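## Task

Rotate the purple-handled stopcock on the side arm of the clamped Schlenk flask to its closed position, where the handle lies crosswise to the side arm. The flask must stay clamped exactly as found, the stopper must remain seated in the neck, the stand must not be moved, and no glass may break.

## Robot and tools

ROBOT. Two arms, left_arm and right_arm, each stand on a carriage (left_rail, right_rail) that drives along one floor track. left_rail is always the one toward +y. An arm's base sits at x = 0, y = its carriage's position_m, z = 0.04 m, facing +x. left_arm's fingers are rigid. right_arm's fingers can fold: grip with the outer quarter of the pads, near the tips, or narrow parts may slip; pressing a fingertip onto a surface folds it quietly.

FRAMES. Reported positions use a table-fixed scene frame: table top z = 0, +z up, +x the direction the arms face, +y to their left, track along y at x = 0 (y = 0 mid-track). The table edge is at x = 0.17 m. Each gripper has its own axes: fingers point along its +z, and they open and close along its y. end_effector_position is the point between the closed pads; fingertips extend about 33 mm past it (9 mm when wide open).

ROWS. A row is one flat list of 18 numbers, each in [-1, 1], always covering both arms: left dx, dy, dz, rx, ry, rz, left gripper position, force_limit, speed, then the same nine for right. dx..rz are offsets, not places: they are measured from that arm's Hand target as it stood when the action (or move) began, along that Hand target's own axes. 1.0 equals 0.6 m or 180 degrees; rx, ry, rz form a single rotation vector. All rows of one action count from the same start, so a repeated offset in a later action adds more motion. Six zeros re-request the current Hand target. The gripper numbers are absolute settings: position +1 = fully open (140 mm), about -0.8 = pads touching, -1 = close until blocked; force_limit -1..+1 gives roughly 14 to 58 N of squeeze; speed -1..+1 gives about 30 to 250 mm/s of finger travel. To leave a gripper alone, resend its last three numbers (0 is itself a command). Each step the controller limits the commanded pose to within 150 mm and 16 degrees of the measured one.

execute_actions: actions is a list run in order. Each action may hold rows (1 to 15, one per control step of 1/30 s), steps (1 to 450, default 15, at least one per row; after the last row the arms keep heading for it), until (ends early on rail conditions, e.g. {"left_rail": {"position_status": ["!=", "moving"]}} or {"all": {"status": "ended"}}), and rail commands. Rail commands: position_m is an absolute place on the track in metres (left_rail -0.8 to 1.5, right_rail -1.5 to 0.8), speed_m_s 0.01 to 1, acceleration_factor 0.1 to 1, or {"stop": true}. A drive carries its arm along; let it arrive before aiming the gripper at a scene point. Keep the carriages about 0.78 m apart or more. An empty actions list just reports state. cameras picks images (omit for all, [] for none).

move: target is one 18-number row, or a list of up to 15, all offsets from the same starting Hand targets. speed is path top speed in m/s (0.002 to 0.5, default 0.25; turning up to twice that in rad/s). blend, in metres, rounds corners in a list. stop_force (3 to 40 N, both arms) ends an arm's path when its wrist sensor feels that much push against its travel; unreliable while the gripper rotates; zero (default true) re-zeroes before the move. blocking=false returns after 0.5 s while it runs (not allowed with stop_force); until the move ends, use wait or stop, not rows or new moves. Paths do not avoid obstacles.

wait: seconds 0 to 10, holding last commands. stop: brakes a running move. zoom_image: camera plus region [x0, y0, x1, y1] in pixels, at most 504 by 504. zero_wrist_force: arm = left_arm or right_arm. finished_scene: scene = the current scene number; ends it irreversibly, so the tap must already be in place with the robot let go.

RESULTS. end_effector_position (m), end_effector_quat_wxyz, velocities (m/s, rad/s) in the scene frame. Joint positions/velocities per arm: rail, shoulder pan, shoulder lift, elbow, wrist 1, wrist 2, wrist 3. Joint torques include the arm's own weight. Wrist force/torque are in the gripper's axes, with a line for the peak since last shown. object_status: 0 moving, 1 blocked while opening, 2 blocked while closing (holding), 3 reached command or pads met. position_measured is in counts: 3 open, 75 about 100 mm, 139 about 60 mm, 200 about 20 mm, 230 pads touch. Hand target is the base for the next offsets. Rail lines give position_m, position_status (moving, done, contact_stop, time_out, stopped, stopped_with_arm, stopped_for_other_arm, stopped_for_other_carriage) and position_answer (taken / not_taken). The move line reports done, off_target, moving, held or fault, plus limits=paced/held.

CAMERAS. cam_high, cam_bench_left, cam_bench_mid, cam_bench_right, cam_left_wrist, cam_right_wrist, each 896x504.

AVOID. Glass is fragile: approach the tap handle slowly, grip lightly, and turn it in small rotations about the tap's axis without pulling the flask or stand. Outside force near 150 N or wrist torque near 26.3 N m stops the arm for 10 s. Do not let the arms or carriages bump each other. Nothing may leave the table. Ramp row offsets gradually rather than jumping. Do not leave an arm pressing against something or stretched out; motors that run hot (MOTOR HOT at 70 °C, braking at 85 °C) halt the arm.

Each tool is called after "Emit:" by a JSON object that holds its "method" and its "body", one argument or row to a line.

## Session

Emit:
{"method": "execute_actions", "body": {
  "actions": []
}}

Scene clock: 0.00 s.
left_arm: end_effector_position=(+0.3456, +0.8387, +0.5800) position_measured=3 object_status=3 end_effector_quat_wxyz=(+0.000, +1.000, +0.000, +0.000) | right_arm: end_effector_position=(+0.3456, -1.1254, +0.5800) position_measured=3 object_status=3 end_effector_quat_wxyz=(+0.000, +1.000, +0.000, +0.000)
Joint positions: left_arm=[0.811 -0.316 -1.725 0.971 -0.816 -1.571 2.826] | right_arm=[-1.153 -0.316 -1.725 0.971 -0.816 -1.571 2.826]
Joint velocities: within noise
Joint torques (N m): no reading
Wrist force (N): no reading
Wrist torque (N m): no reading
Wrist force, peak (N): no reading
Hand target: left_arm +0.3456, +0.8387, +0.5800; +0.000, +1.000, +0.000, +0.000 | right_arm +0.3456, -1.1254, +0.5800; +0.000, +1.000, +0.000, +0.000
Tool commands: left_gripper/position=+1.0 left_gripper/force_limit=+1.0 left_gripper/speed=+1.0 right_gripper/position=+1.0 right_gripper/force_limit=+1.0 right_gripper/speed=+1.0
left_rail: position_m=0.811 position_status=done
right_rail: position_m=-1.153 position_status=done

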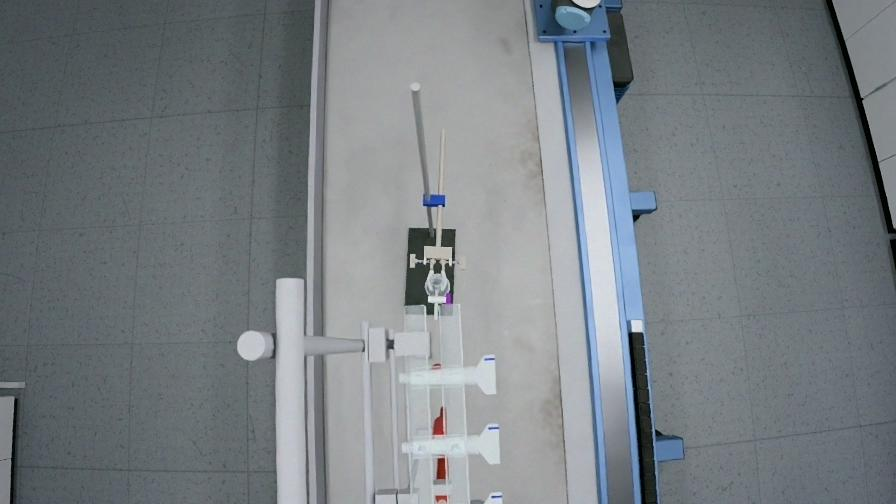

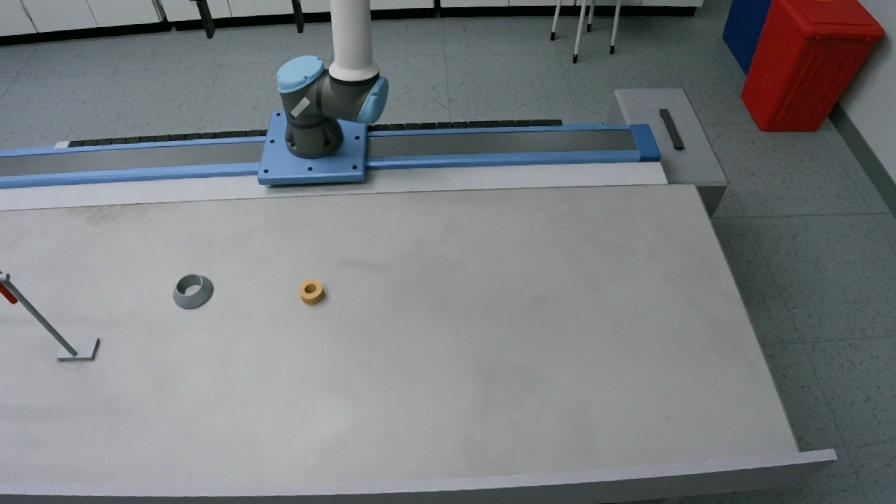

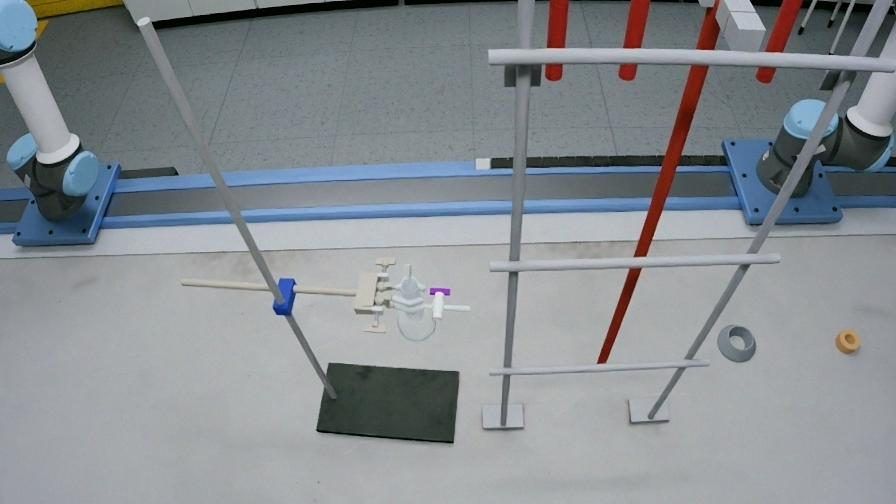

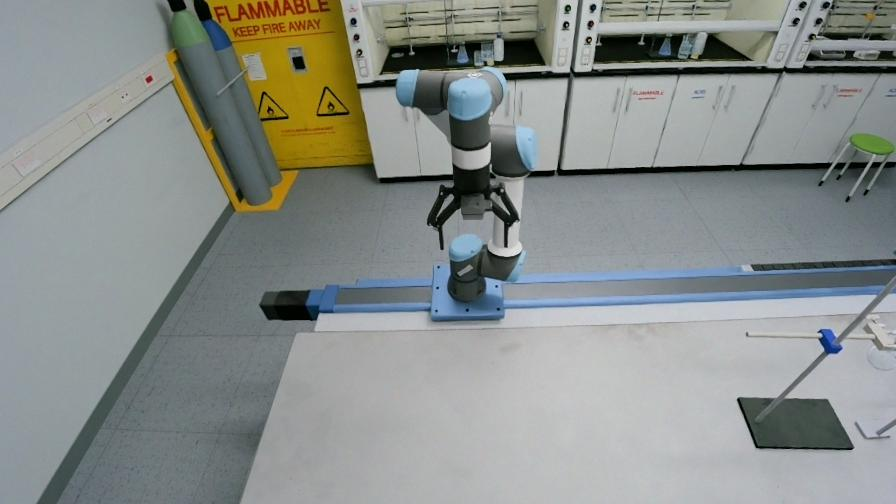

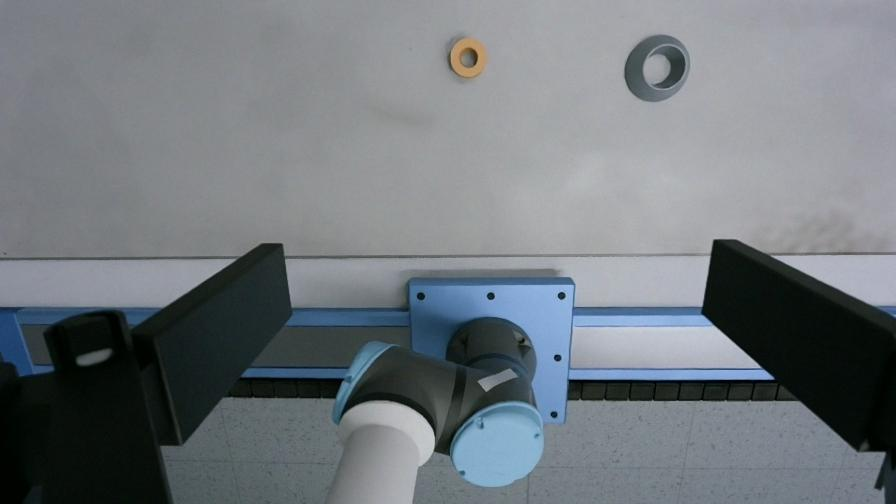

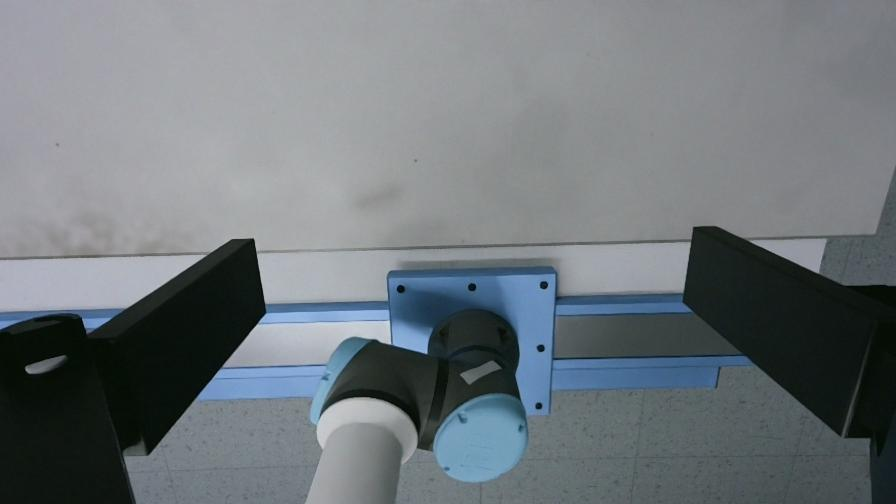

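Emit:
{"method": "zoom_image", "body": {
  "camera": "cam_bench_mid",
  "region": [320, 220, 520, 380]
}}

Emit:
{"method": "zoom_image", "body": {
  "camera": "cam_high",
  "region": [370, 210, 510, 330]
}}

Emit:
{"method": "zoom_image", "body": {
  "camera": "cam_bench_right",
  "region": [720, 260, 896, 460]
}}

Emit:
{"method": "zoom_image", "body": {
  "camera": "cam_bench_left",
  "region": [0, 230, 200, 400]
}}

Scaled by 2.520.

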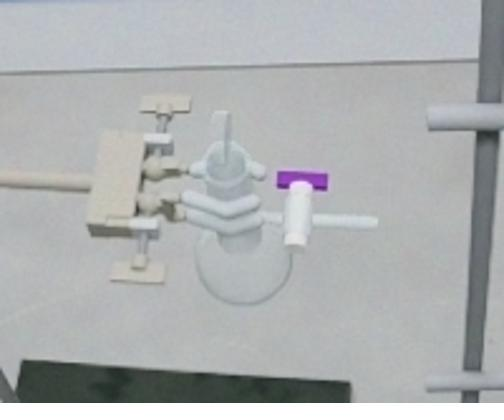

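Scaled by 3.600.

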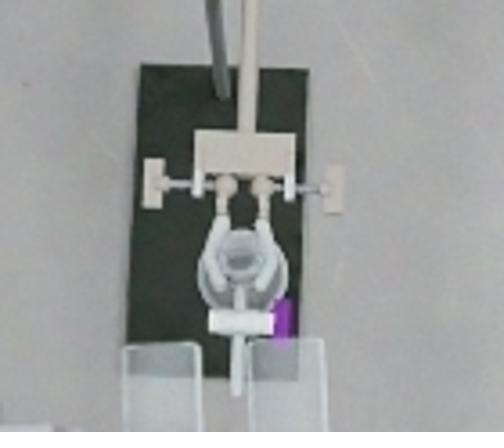

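Scaled by 2.520.

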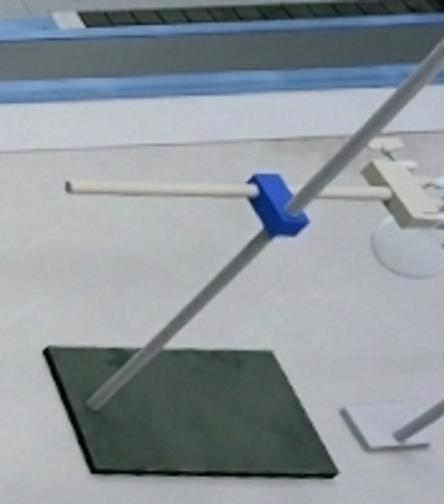

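Scaled by 2.520.

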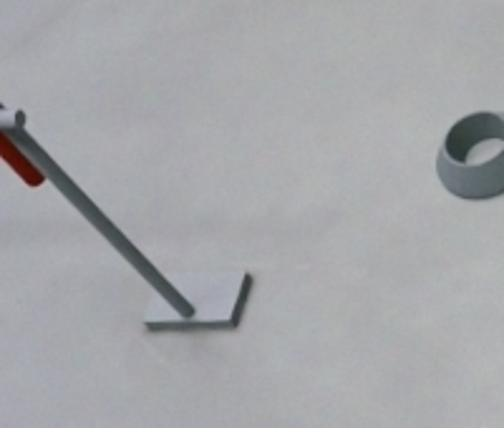

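Emit:
{"method": "execute_actions", "body": {
  "actions": [
    {"right_rail": {"position_m": -1.4}, "steps": 45, "until": {"right_rail": {"position_status": ["!=", "moving"]}}}
  ],
  "cameras": []
}}

Emit:
{"method": "move", "body": {
  "target": [-0.026, -0.4538, 0.2667, 0, 0.5, 0, 1, 1, 1, 0, 0, 0, 0, 0, 0, 1, 1, 1],
  "speed": 0.3,
  "cameras": ["cam_left_wrist"]
}}

Scene clock: 27.33 s.
left_arm: end_effector_position=(+0.3456, +0.8387, +0.5800) position_measured=3 object_status=3 end_effector_quat_wxyz=(+0.000, +1.000, +0.000, +0.000) | right_arm: end_effector_position=(+0.3456, -1.3727, +0.5800) position_measured=3 object_status=3 end_effector_quat_wxyz=(+0.000, +1.000, +0.000, +0.000)
Joint positions: left_arm=[0.811 -0.316 -1.725 0.971 -0.816 -1.571 2.826] | right_arm=[-1.4 -0.316 -1.725 0.971 -0.816 -1.571 2.826]
Joint velocities: within noise
Joint torques (N m): left_arm=[-0.39 -13.16 -18.64 -3.79 0.02 0.13] | right_arm=[0.85 -12.67 -18.57 -3.46 0.17 0.24]
Wrist force (N): left_arm=[0.2 -0.1 0.4] | right_arm=[0.1 0.1 -0.3]
Wrist torque (N m): left_arm=[-0.01 -0.03 0.00] | right_arm=[0.03 -0.04 0.00]
Wrist force, peak (N): left_arm=[-0.3 0.4 0.5] | right_arm=[0.1 3.1 -0.2]
Hand target: left_arm +0.3456, +0.8387, +0.5800; +0.000, +1.000, +0.000, +0.000 | right_arm +0.3456, -1.3727, +0.5800; +0.000, +1.000, +0.000, +0.000
Tool commands: left_gripper/position=+1.0 left_gripper/force_limit=+1.0 left_gripper/speed=+1.0 right_gripper/position=+1.0 right_gripper/force_limit=+1.0 right_gripper/speed=+1.0
left_rail: position_m=0.811 position_status=done
right_rail: position_m=-1.400 position_status=done
No camera images: "cameras" was empty.

Scene clock: 31.10 s.
left_arm: end_effector_position=(+0.3300, +1.1110, +0.4200) position_measured=3 object_status=3 end_effector_quat_wxyz=(+0.000, +0.707, +0.000, +0.707) | right_arm: end_effector_position=(+0.3456, -1.3728, +0.5800) position_measured=3 object_status=3 end_effector_quat_wxyz=(+0.000, +1.000, +0.000, +0.000)
Joint positions: left_arm=[0.811 1.048 -1.514 2.411 -4.038 -2.618 3.142] | right_arm=[-1.4 -0.316 -1.725 0.971 -0.816 -1.571 2.826]
Joint velocities: within noise
Joint torques (N m): left_arm=[-12.16 -10.29 -26.67 -3.32 1.63 -1.78] | right_arm=[0.86 -12.25 -17.38 -3.78 0.3 0.06]
Wrist force (N): left_arm=[3.9 -2.1 5.3] | right_arm=[0.2 0.0 0.0]
Wrist torque (N m): left_arm=[-0.86 0.08 0.46] | right_arm=[0.00 -0.04 -0.01]
Wrist force, peak (N): left_arm=[4.0 -2.1 5.7] | right_arm=[0.4 0.3 -0.6]
Hand target: left_arm +0.3300, +1.1110, +0.4200; +0.000, +0.707, +0.000, +0.707 | right_arm +0.3456, -1.3728, +0.5800; +0.000, +1.000, +0.000, +0.000
Off the commanded pose: left_arm 0.000 m, 0 deg | right_arm 0.000 m, 0 deg.
left_rail: position_m=0.811 position_status=done
right_rail: position_m=-1.400 position_status=done
move: done
camera_calibration:
cam_left_wrist: T_world_to_cam=[[0.0470981, -0.998537, -0.0265796, 1.12113], [-0.297361, 0.011387, -0.954697, 0.501968], [0.953603, 0.0528682, -0.29639, -0.106089], [0, 0, 0, 1]] pos_world=[0.197629, 1.11938, 0.477583]
Images, in order (width x height): cam_left_wrist 896x504.

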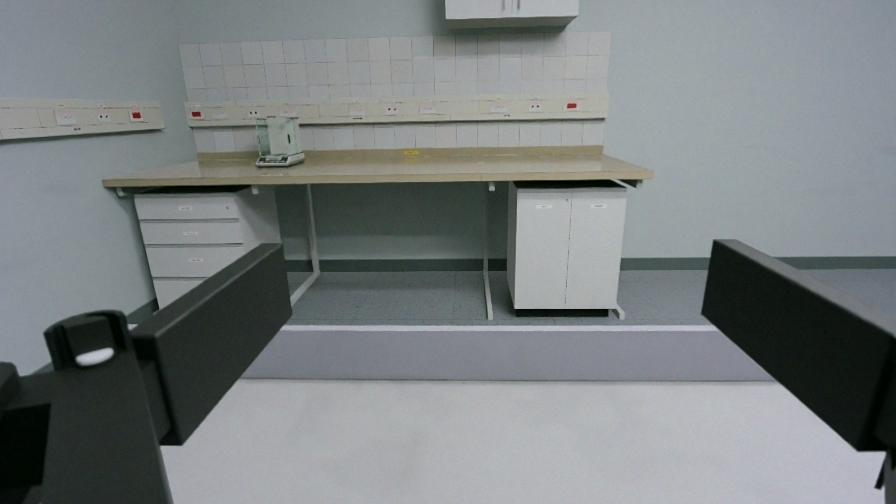

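Emit:
{"method": "execute_actions", "body": {
  "actions": [
    {"left_rail": {"position_m": -0.377}, "steps": 120, "until": {"left_rail": {"position_status": ["!=", "moving"]}}}
  ],
  "cameras": ["cam_left_wrist", "cam_bench_mid", "cam_high"]
}}

Scene clock: 33.60 s.
left_arm: end_effector_position=(+0.3300, -0.0775, +0.4200) position_measured=3 object_status=3 end_effector_quat_wxyz=(+0.000, +0.707, +0.000, +0.707) | right_arm: end_effector_position=(+0.3456, -1.3728, +0.5800) position_measured=3 object_status=3 end_effector_quat_wxyz=(+0.000, +1.000, +0.000, +0.000)
Joint positions: left_arm=[-0.377 1.048 -1.514 2.411 -4.039 -2.618 3.142] | right_arm=[-1.4 -0.316 -1.725 0.971 -0.816 -1.571 2.826]
Joint velocities: within noise
Joint torques (N m): left_arm=[-1.68 -20.95 -11.23 0.41 1.26 -1.71] | right_arm=[0.78 -12.54 -14.48 -3.66 0.34 0.13]
Wrist force (N): left_arm=[4.0 -2.2 5.4] | right_arm=[0.1 0.4 -0.2]
Wrist torque (N m): left_arm=[-0.88 0.07 0.47] | right_arm=[0.08 -0.02 0.00]
Wrist force, peak (N): left_arm=[4.1 -5.3 5.5] | right_arm=[0.3 0.3 -0.5]
Hand target: left_arm +0.3300, -0.0775, +0.4200; +0.000, +0.707, +0.000, +0.707 | right_arm +0.3456, -1.3728, +0.5800; +0.000, +1.000, +0.000, +0.000
Tool commands: left_gripper/position=+1.0 left_gripper/force_limit=+1.0 left_gripper/speed=+1.0 right_gripper/position=+1.0 right_gripper/force_limit=+1.0 right_gripper/speed=+1.0
Off the commanded pose: left_arm 0.000 m, 0 deg | right_arm 0.000 m, 0 deg.
left_rail: position_m=-0.377 position_status=done
right_rail: position_m=-1.400 position_status=done
camera_calibration:
cam_left_wrist: T_world_to_cam=[[0.0470379, -0.99854, -0.0265509, -0.0655511], [-0.297204, 0.0113861, -0.954746, 0.515466], [0.953655, 0.0528003, -0.296235, -0.0433611], [0, 0, 0, 1]] pos_world=[0.197634, -0.0690351, 0.477554]
Images, in order (width x height): cam_high 896x504, cam_bench_mid 896x504, cam_left_wrist 896x504.

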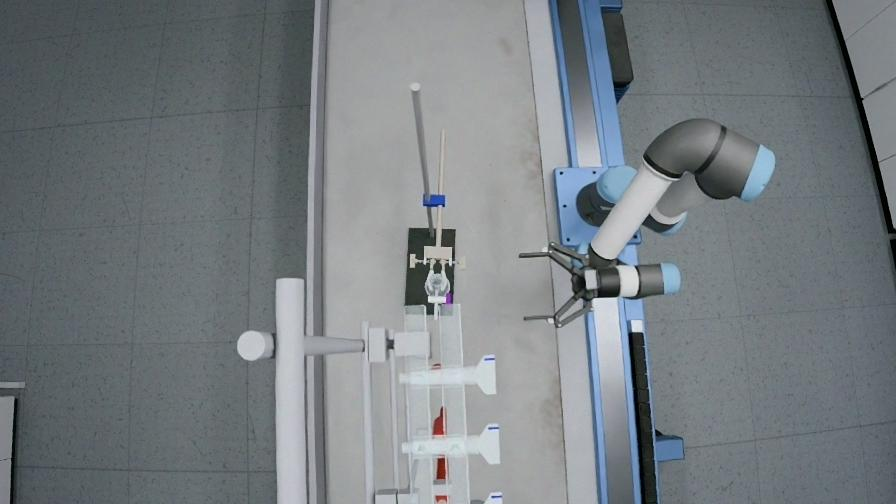

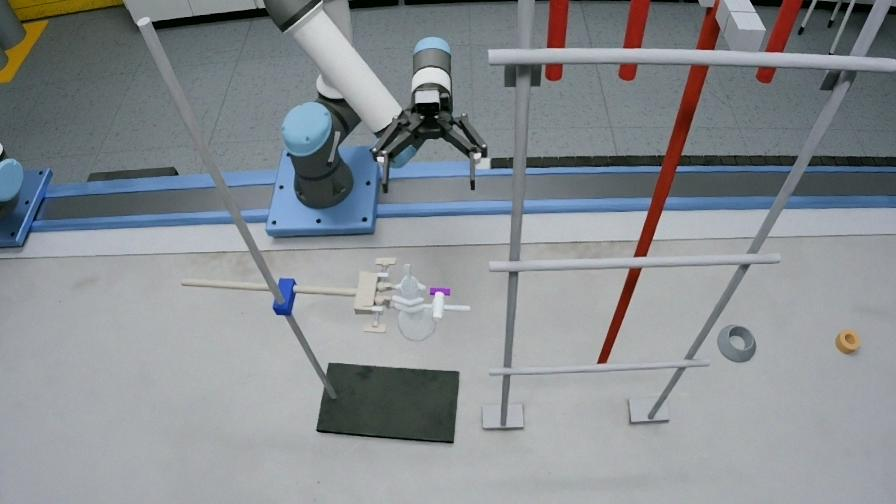

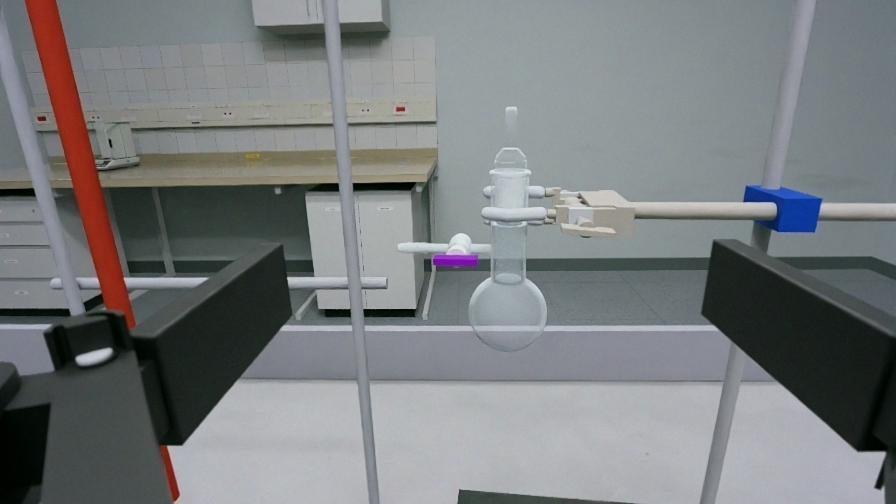

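Emit:
{"method": "zoom_image", "body": {
  "camera": "cam_left_wrist",
  "region": [380, 200, 580, 300]
}}

Emit:
{"method": "zoom_image", "body": {
  "camera": "cam_left_wrist",
  "region": [380, 90, 680, 360]
}}

Scaled by 2.520.

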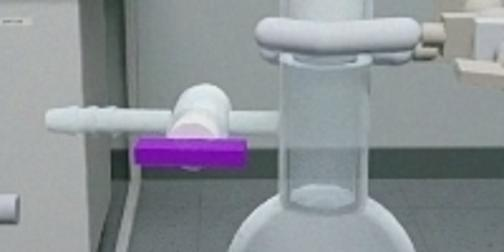

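Scaled by 1.680.

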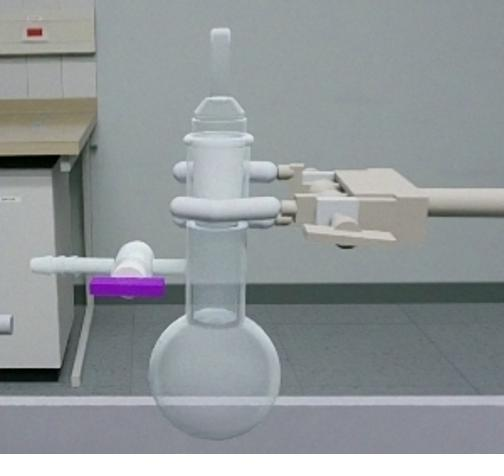

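Emit:
{"method": "zoom_image", "body": {
  "camera": "cam_left_wrist",
  "region": [425, 230, 489, 276]
}}

Emit:
{"method": "zoom_image", "body": {
  "camera": "cam_bench_mid",
  "region": [400, 270, 480, 330]
}}

Emit:
{"method": "zoom_image", "body": {
  "camera": "cam_high",
  "region": [410, 270, 480, 325]
}}

Scaled by 7.875.

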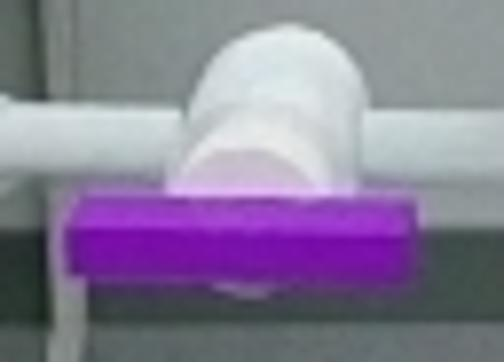

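Scaled by 6.300.

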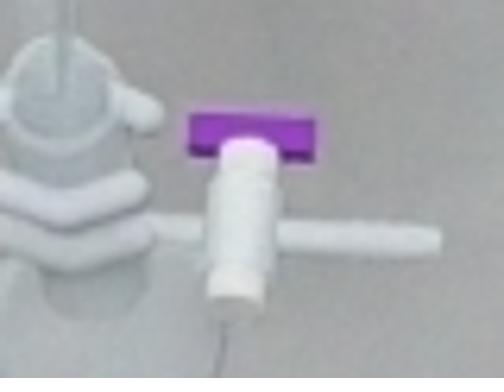

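Scaled by 7.200.

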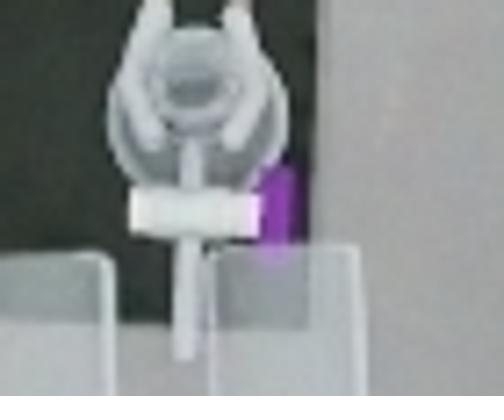

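Emit:
{"method": "move", "body": {
  "target": [-0.0733, -0.0317, 0.1333, 0, 0, 0, -0.333, -1, 0, 0, 0, 0, 0, 0, 0, 1, 1, 1],
  "speed": 0.15,
  "cameras": ["cam_left_wrist"]
}}

Emit:
{"method": "zoom_image", "body": {
  "camera": "cam_left_wrist",
  "region": [340, 200, 640, 380]
}}

Scene clock: 43.50 s.
left_arm: end_effector_position=(+0.4099, -0.0585, +0.3760) position_measured=171 object_status=3 end_effector_quat_wxyz=(+0.000, +0.707, +0.000, +0.707) | right_arm: end_effector_position=(+0.3456, -1.3728, +0.5800) position_measured=3 object_status=3 end_effector_quat_wxyz=(+0.000, +1.000, +0.000, +0.000)
Joint positions: left_arm=[-0.377 0.859 -1.318 2.355 -4.179 -2.43 3.142] | right_arm=[-1.4 -0.316 -1.725 0.971 -0.816 -1.571 2.826]
Joint velocities: within noise
Joint torques (N m): left_arm=[-12.83 -17.04 -24.82 -3.75 1.69 -1.74] | right_arm=[0.62 -12.69 -14.77 -3.75 0.27 0.15]
Wrist force (N): left_arm=[3.8 -2.3 5.3] | right_arm=[0.1 0.2 -0.2]
Wrist torque (N m): left_arm=[-0.93 0.03 0.46] | right_arm=[0.05 -0.01 -0.01]
Wrist force, peak (N): left_arm=[3.5 -2.4 6.2] | right_arm=[-0.3 0.5 -0.4]
Hand target: left_arm +0.4100, -0.0585, +0.3760; +0.000, +0.707, +0.000, +0.707 | right_arm +0.3456, -1.3728, +0.5800; +0.000, +1.000, +0.000, +0.000
Off the commanded pose: left_arm 0.000 m, 0 deg | right_arm 0.000 m, 0 deg.
left_rail: position_m=-0.377 position_status=done
right_rail: position_m=-1.400 position_status=done
move: done
camera_calibration:
cam_left_wrist: T_world_to_cam=[[0.0470733, -0.998538, -0.0265598, -0.0515238], [-0.297239, 0.0113822, -0.954735, 0.497054], [0.953642, 0.0528372, -0.296269, -0.133555], [0, 0, 0, 1]] pos_world=[0.277533, -0.0500494, 0.433619]
Images, in order (width x height): cam_left_wrist 896x504.

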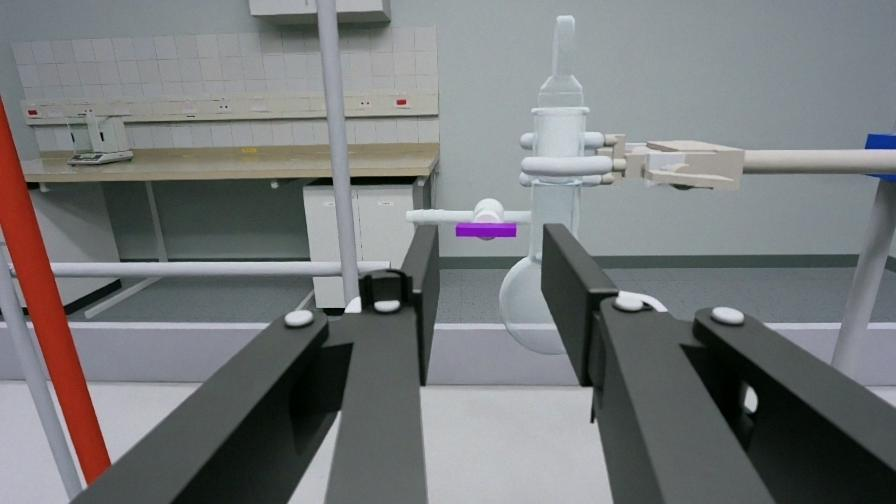

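Scaled by 1.680.

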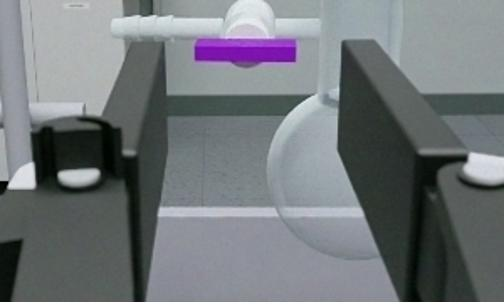

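Emit:
{"method": "zoom_image", "body": {
  "camera": "cam_left_wrist",
  "region": [446, 190, 530, 250]
}}

Emit:
{"method": "zoom_image", "body": {
  "camera": "cam_left_wrist",
  "region": [400, 180, 560, 300]
}}

Scaled by 6.000.

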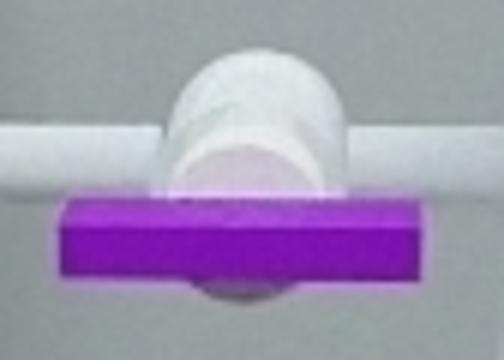

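Scaled by 3.150.

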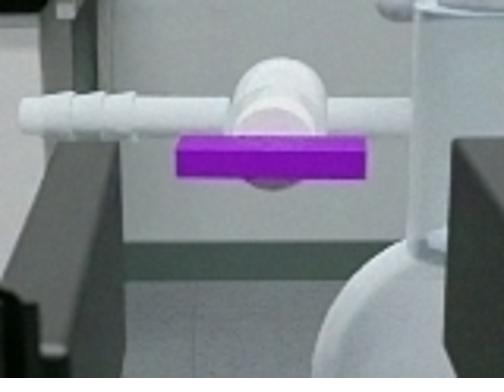

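Emit:
{"method": "move", "body": {
  "target": [-0.01333, -0.006, 0.05633, -0.02056, 0, 0, -0.333, -1, 0, 0, 0, 0, 0, 0, 0, 1, 1, 1],
  "speed": 0.1,
  "cameras": ["cam_left_wrist"]
}}

Emit:
{"method": "zoom_image", "body": {
  "camera": "cam_left_wrist",
  "region": [400, 170, 590, 290]
}}

Emit:
{"method": "zoom_image", "body": {
  "camera": "cam_left_wrist",
  "region": [440, 170, 540, 240]
}}

Scene clock: 51.47 s.
left_arm: end_effector_position=(+0.4437, -0.0549, +0.3680) position_measured=171 object_status=3 end_effector_quat_wxyz=(+0.023, +0.707, -0.023, +0.707) | right_arm: end_effector_position=(+0.3456, -1.3728, +0.5800) position_measured=3 object_status=3 end_effector_quat_wxyz=(+0.000, +1.000, +0.000, +0.000)
Joint positions: left_arm=[-0.377 0.828 -1.237 2.264 -4.169 -2.463 3.142] | right_arm=[-1.4 -0.316 -1.725 0.971 -0.816 -1.571 2.826]
Joint velocities: within noise
Joint torques (N m): left_arm=[-12.59 -20.46 -23.53 0.26 -1.63 -1.63] | right_arm=[0.78 -13.05 -14.72 -3.92 0.21 0.11]
Wrist force (N): left_arm=[4.1 -2.1 5.1] | right_arm=[0.0 0.2 -0.2]
Wrist torque (N m): left_arm=[-0.88 -0.01 0.46] | right_arm=[0.05 -0.01 0.00]
Wrist force, peak (N): left_arm=[3.9 -2.4 5.8] | right_arm=[0.1 0.5 -0.4]
Hand target: left_arm +0.4438, -0.0549, +0.3680; +0.023, +0.707, -0.023, +0.707 | right_arm +0.3456, -1.3728, +0.5800; +0.000, +1.000, +0.000, +0.000
Off the commanded pose: left_arm 0.000 m, 0 deg | right_arm 0.000 m, 0 deg.
left_rail: position_m=-0.377 position_status=done
right_rail: position_m=-1.400 position_status=done
move: done
camera_calibration:
cam_left_wrist: T_world_to_cam=[[-0.0173111, -0.999497, -0.0265822, -0.0212008], [-0.295865, 0.0305162, -0.954742, 0.499843], [0.955073, -0.00866296, -0.296244, -0.172367], [0, 0, 0, 1]] pos_world=[0.312142, -0.0379367, 0.425595]
Images, in order (width x height): cam_left_wrist 896x504.

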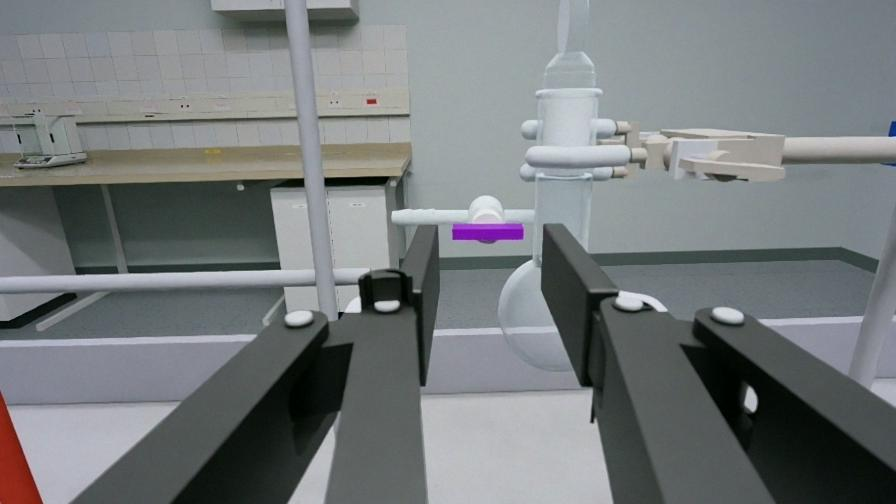

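Scaled by 2.653.

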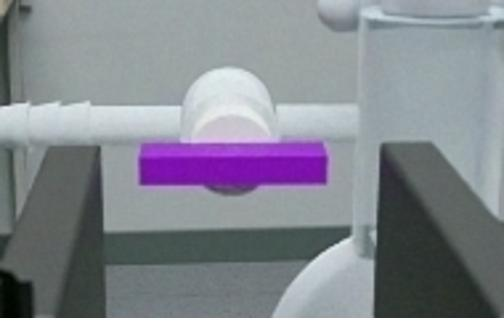

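Scaled by 5.040.

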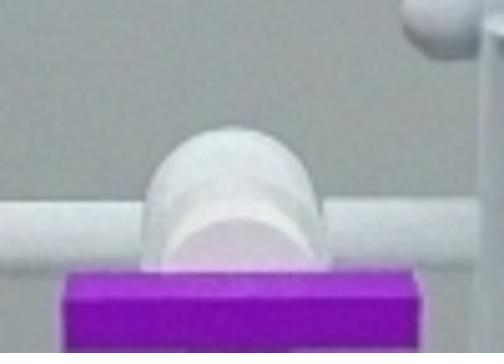

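Emit:
{"method": "move", "body": {
  "target": [0.00183, -0.00183, 0, -0.00436, -0.00436, -0.49998, -0.333, -1, 0, 0, 0, 0, 0, 0, 0, 1, 1, 1],
  "speed": 0.4,
  "cameras": ["cam_left_wrist"]
}}

Emit:
{"method": "zoom_image", "body": {
  "camera": "cam_left_wrist",
  "region": [400, 170, 590, 290]
}}

Scene clock: 57.47 s.
left_arm: end_effector_position=(+0.4438, -0.0537, +0.3691) position_measured=171 object_status=3 end_effector_quat_wxyz=(+0.520, +0.520, +0.479, +0.479) | right_arm: end_effector_position=(+0.3456, -1.3728, +0.5800) position_measured=3 object_status=3 end_effector_quat_wxyz=(+0.000, +1.000, +0.000, +0.000)
Joint positions: left_arm=[-0.377 0.84 -1.229 2.245 -4.158 -2.492 1.571] | right_arm=[-1.4 -0.316 -1.725 0.971 -0.816 -1.571 2.826]
Joint velocities: within noise
Joint torques (N m): left_arm=[-4.61 -20.73 -24.38 -3.51 1.55 -2.19] | right_arm=[1.6 -13.24 -15.73 -3.71 0.33 0.26]
Wrist force (N): left_arm=[1.3 0.5 3.7] | right_arm=[-0.1 0.2 -0.3]
Wrist torque (N m): left_arm=[-0.87 0.13 -0.51] | right_arm=[0.04 0.02 0.00]
Wrist force, peak (N): left_arm=[4.2 -2.2 5.4] | right_arm=[0.6 0.5 0.0]
Hand target: left_arm +0.4439, -0.0538, +0.3691; +0.520, +0.520, +0.479, +0.479 | right_arm +0.3456, -1.3728, +0.5800; +0.000, +1.000, +0.000, +0.000
Off the commanded pose: left_arm 0.000 m, 0 deg | right_arm 0.000 m, 0 deg.
left_rail: position_m=-0.377 position_status=done
right_rail: position_m=-1.400 position_status=done
move: done
camera_calibration:
cam_left_wrist: T_world_to_cam=[[0.0448067, -0.0305106, 0.99853, -0.37391], [-0.374351, -0.927215, -0.0115334, 0.136119], [0.926204, -0.373284, -0.0529672, -0.268721], [0, 0, 0, 1]] pos_world=[0.316601, 0.0144937, 0.360697]
Images, in order (width x height): cam_left_wrist 896x504.

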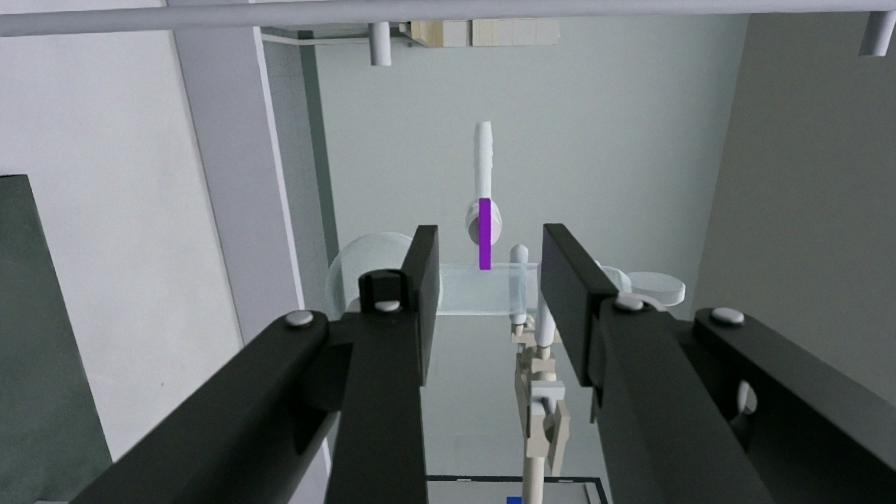

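Scaled by 2.653.

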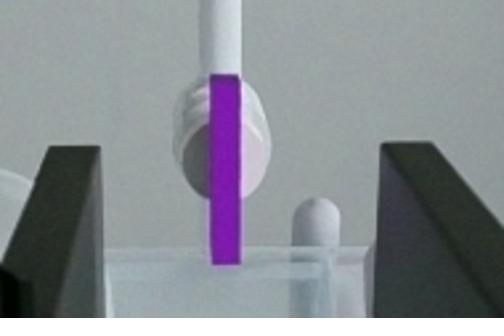

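Emit:
{"method": "move", "body": {
  "target": [0, -0.002, 0.03667, 0, 0, 0, -0.61, -1, 0, 0, 0, 0, 0, 0, 0, 1, 1, 1],
  "speed": 0.06,
  "cameras": ["cam_left_wrist"]
}}

Emit:
{"method": "zoom_image", "body": {
  "camera": "cam_left_wrist",
  "region": [400, 170, 590, 310]
}}

Scene clock: 60.27 s.
left_arm: end_effector_position=(+0.4657, -0.0556, +0.3679) position_measured=206 object_status=3 end_effector_quat_wxyz=(+0.520, +0.520, +0.479, +0.479) | right_arm: end_effector_position=(+0.3456, -1.3728, +0.5800) position_measured=3 object_status=3 end_effector_quat_wxyz=(+0.000, +1.000, +0.000, +0.000)
Joint positions: left_arm=[-0.377 0.791 -1.214 2.227 -4.154 -2.444 1.571] | right_arm=[-1.4 -0.316 -1.725 0.971 -0.816 -1.571 2.826]
Joint velocities: within noise
Joint torques (N m): left_arm=[-12.98 -21.7 -25.95 0.16 1.66 -1.76] | right_arm=[1.89 -13.89 -14.86 -3.6 0.15 0.28]
Wrist force (N): left_arm=[1.3 0.6 3.6] | right_arm=[-0.1 0.2 -0.3]
Wrist torque (N m): left_arm=[-0.85 0.15 -0.52] | right_arm=[0.06 0.03 0.00]
Wrist force, peak (N): left_arm=[1.5 0.6 3.9] | right_arm=[0.6 0.0 -0.3]
Hand target: left_arm +0.4658, -0.0556, +0.3679; +0.520, +0.520, +0.479, +0.479 | right_arm +0.3456, -1.3728, +0.5800; +0.000, +1.000, +0.000, +0.000
Off the commanded pose: left_arm 0.000 m, 0 deg | right_arm 0.000 m, 0 deg.
left_rail: position_m=-0.377 position_status=done
right_rail: position_m=-1.400 position_status=done
move: done
camera_calibration:
cam_left_wrist: T_world_to_cam=[[0.0447477, -0.0303362, 0.998538, -0.373714], [-0.374447, -0.927179, -0.0113881, 0.142571], [0.926168, -0.373389, -0.0528484, -0.28975], [0, 0, 0, 1]] pos_world=[0.338465, 0.0126618, 0.359478]
Images, in order (width x height): cam_left_wrist 896x504.

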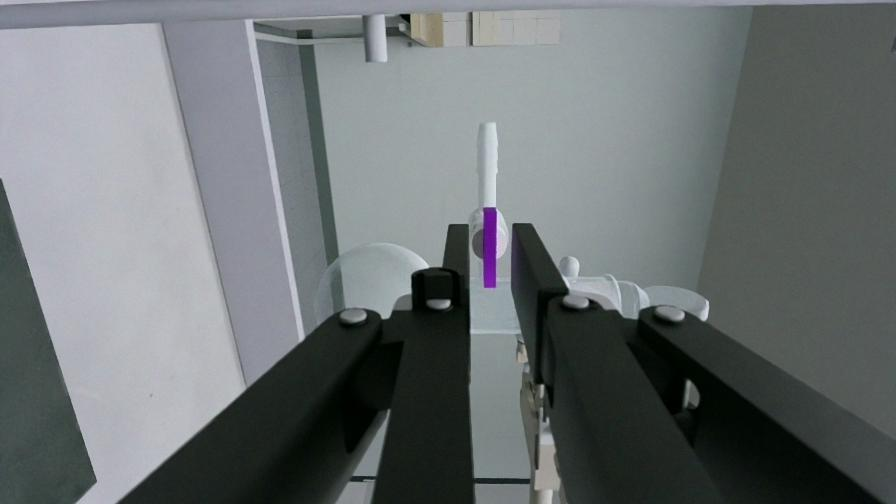

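Scaled by 2.653.

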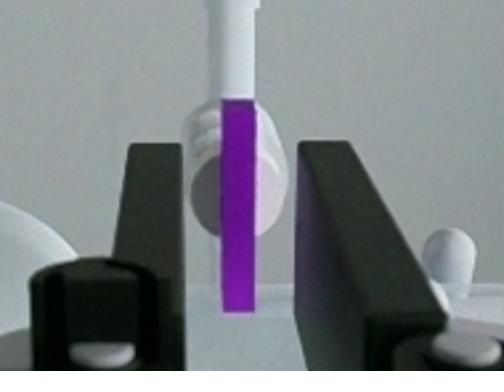

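Emit:
{"method": "execute_actions", "body": {
  "actions": [],
  "cameras": ["cam_high", "cam_bench_mid"]
}}

Emit:
{"method": "zoom_image", "body": {
  "camera": "cam_high",
  "region": [410, 260, 550, 330]
}}

Emit:
{"method": "zoom_image", "body": {
  "camera": "cam_bench_mid",
  "region": [390, 240, 480, 330]
}}

Scene clock: 61.37 s.
left_arm: end_effector_position=(+0.4658, -0.0556, +0.3679) position_measured=206 object_status=3 end_effector_quat_wxyz=(+0.520, +0.520, +0.479, +0.479) | right_arm: end_effector_position=(+0.3456, -1.3728, +0.5800) position_measured=3 object_status=3 end_effector_quat_wxyz=(+0.000, +1.000, +0.000, +0.000)
Joint positions: left_arm=[-0.377 0.791 -1.214 2.227 -4.154 -2.444 1.571] | right_arm=[-1.4 -0.316 -1.725 0.971 -0.816 -1.571 2.826]
Joint velocities: within noise
Joint torques (N m): left_arm=[-12.28 -22.49 -23.03 0.01 1.62 -1.7] | right_arm=[1.36 -13.16 -16.18 -3.61 0.13 0.27]
Wrist force (N): left_arm=[1.5 0.6 3.5] | right_arm=[0.3 0.2 -0.4]
Wrist torque (N m): left_arm=[-0.85 0.10 -0.52] | right_arm=[0.03 -0.05 0.00]
Wrist force, peak (N): left_arm=[1.5 0.8 3.7] | right_arm=[0.4 0.5 -0.2]
Hand target: left_arm +0.4658, -0.0556, +0.3679; +0.520, +0.520, +0.479, +0.479 | right_arm +0.3456, -1.3728, +0.5800; +0.000, +1.000, +0.000, +0.000
Tool commands: left_gripper/position=-0.61 left_gripper/force_limit=-1.0 left_gripper/speed=+0.0 right_gripper/position=+1.0 right_gripper/force_limit=+1.0 right_gripper/speed=+1.0
Off the commanded pose: left_arm 0.000 m, 0 deg | right_arm 0.000 m, 0 deg.
left_rail: position_m=-0.377 position_status=done
right_rail: position_m=-1.400 position_status=done
Images, in order (width x height): cam_high 896x504, cam_bench_mid 896x504.

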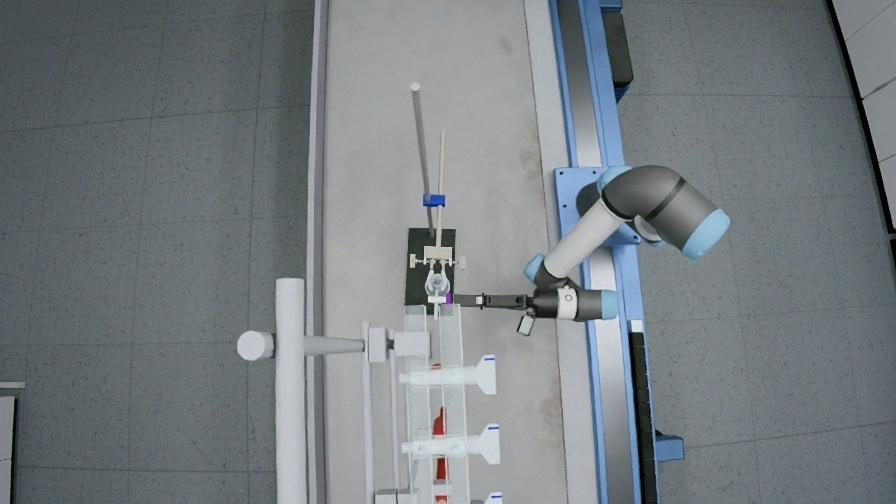

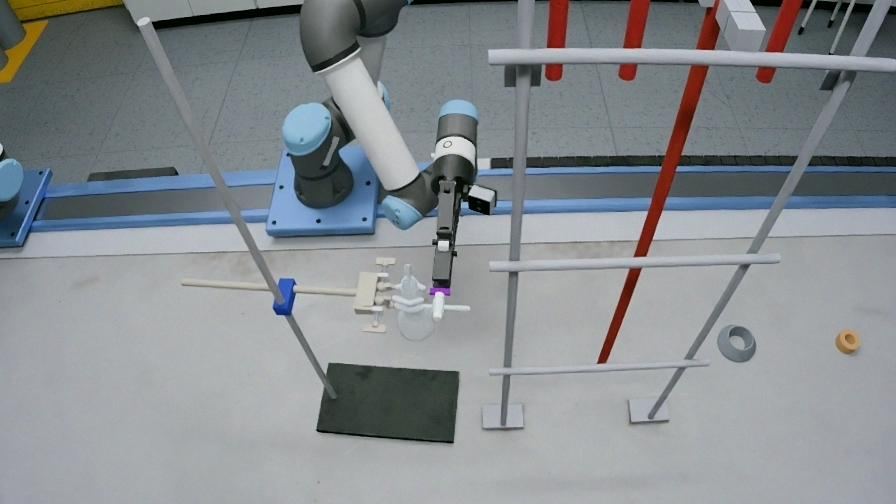

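Scaled by 3.600.

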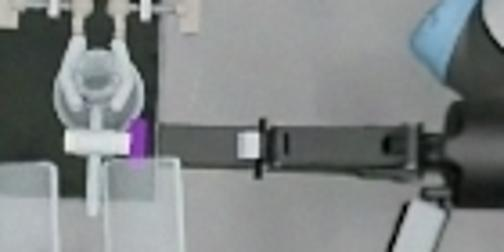

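Scaled by 5.600.

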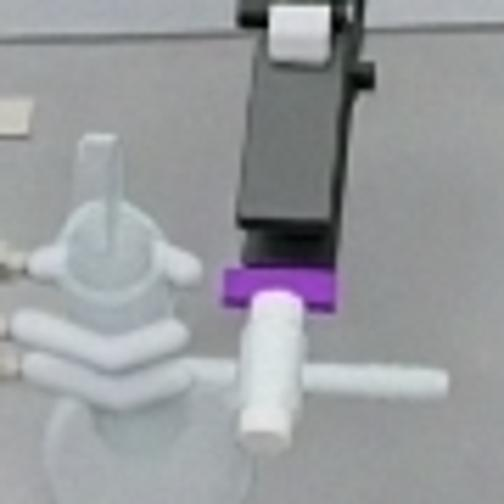

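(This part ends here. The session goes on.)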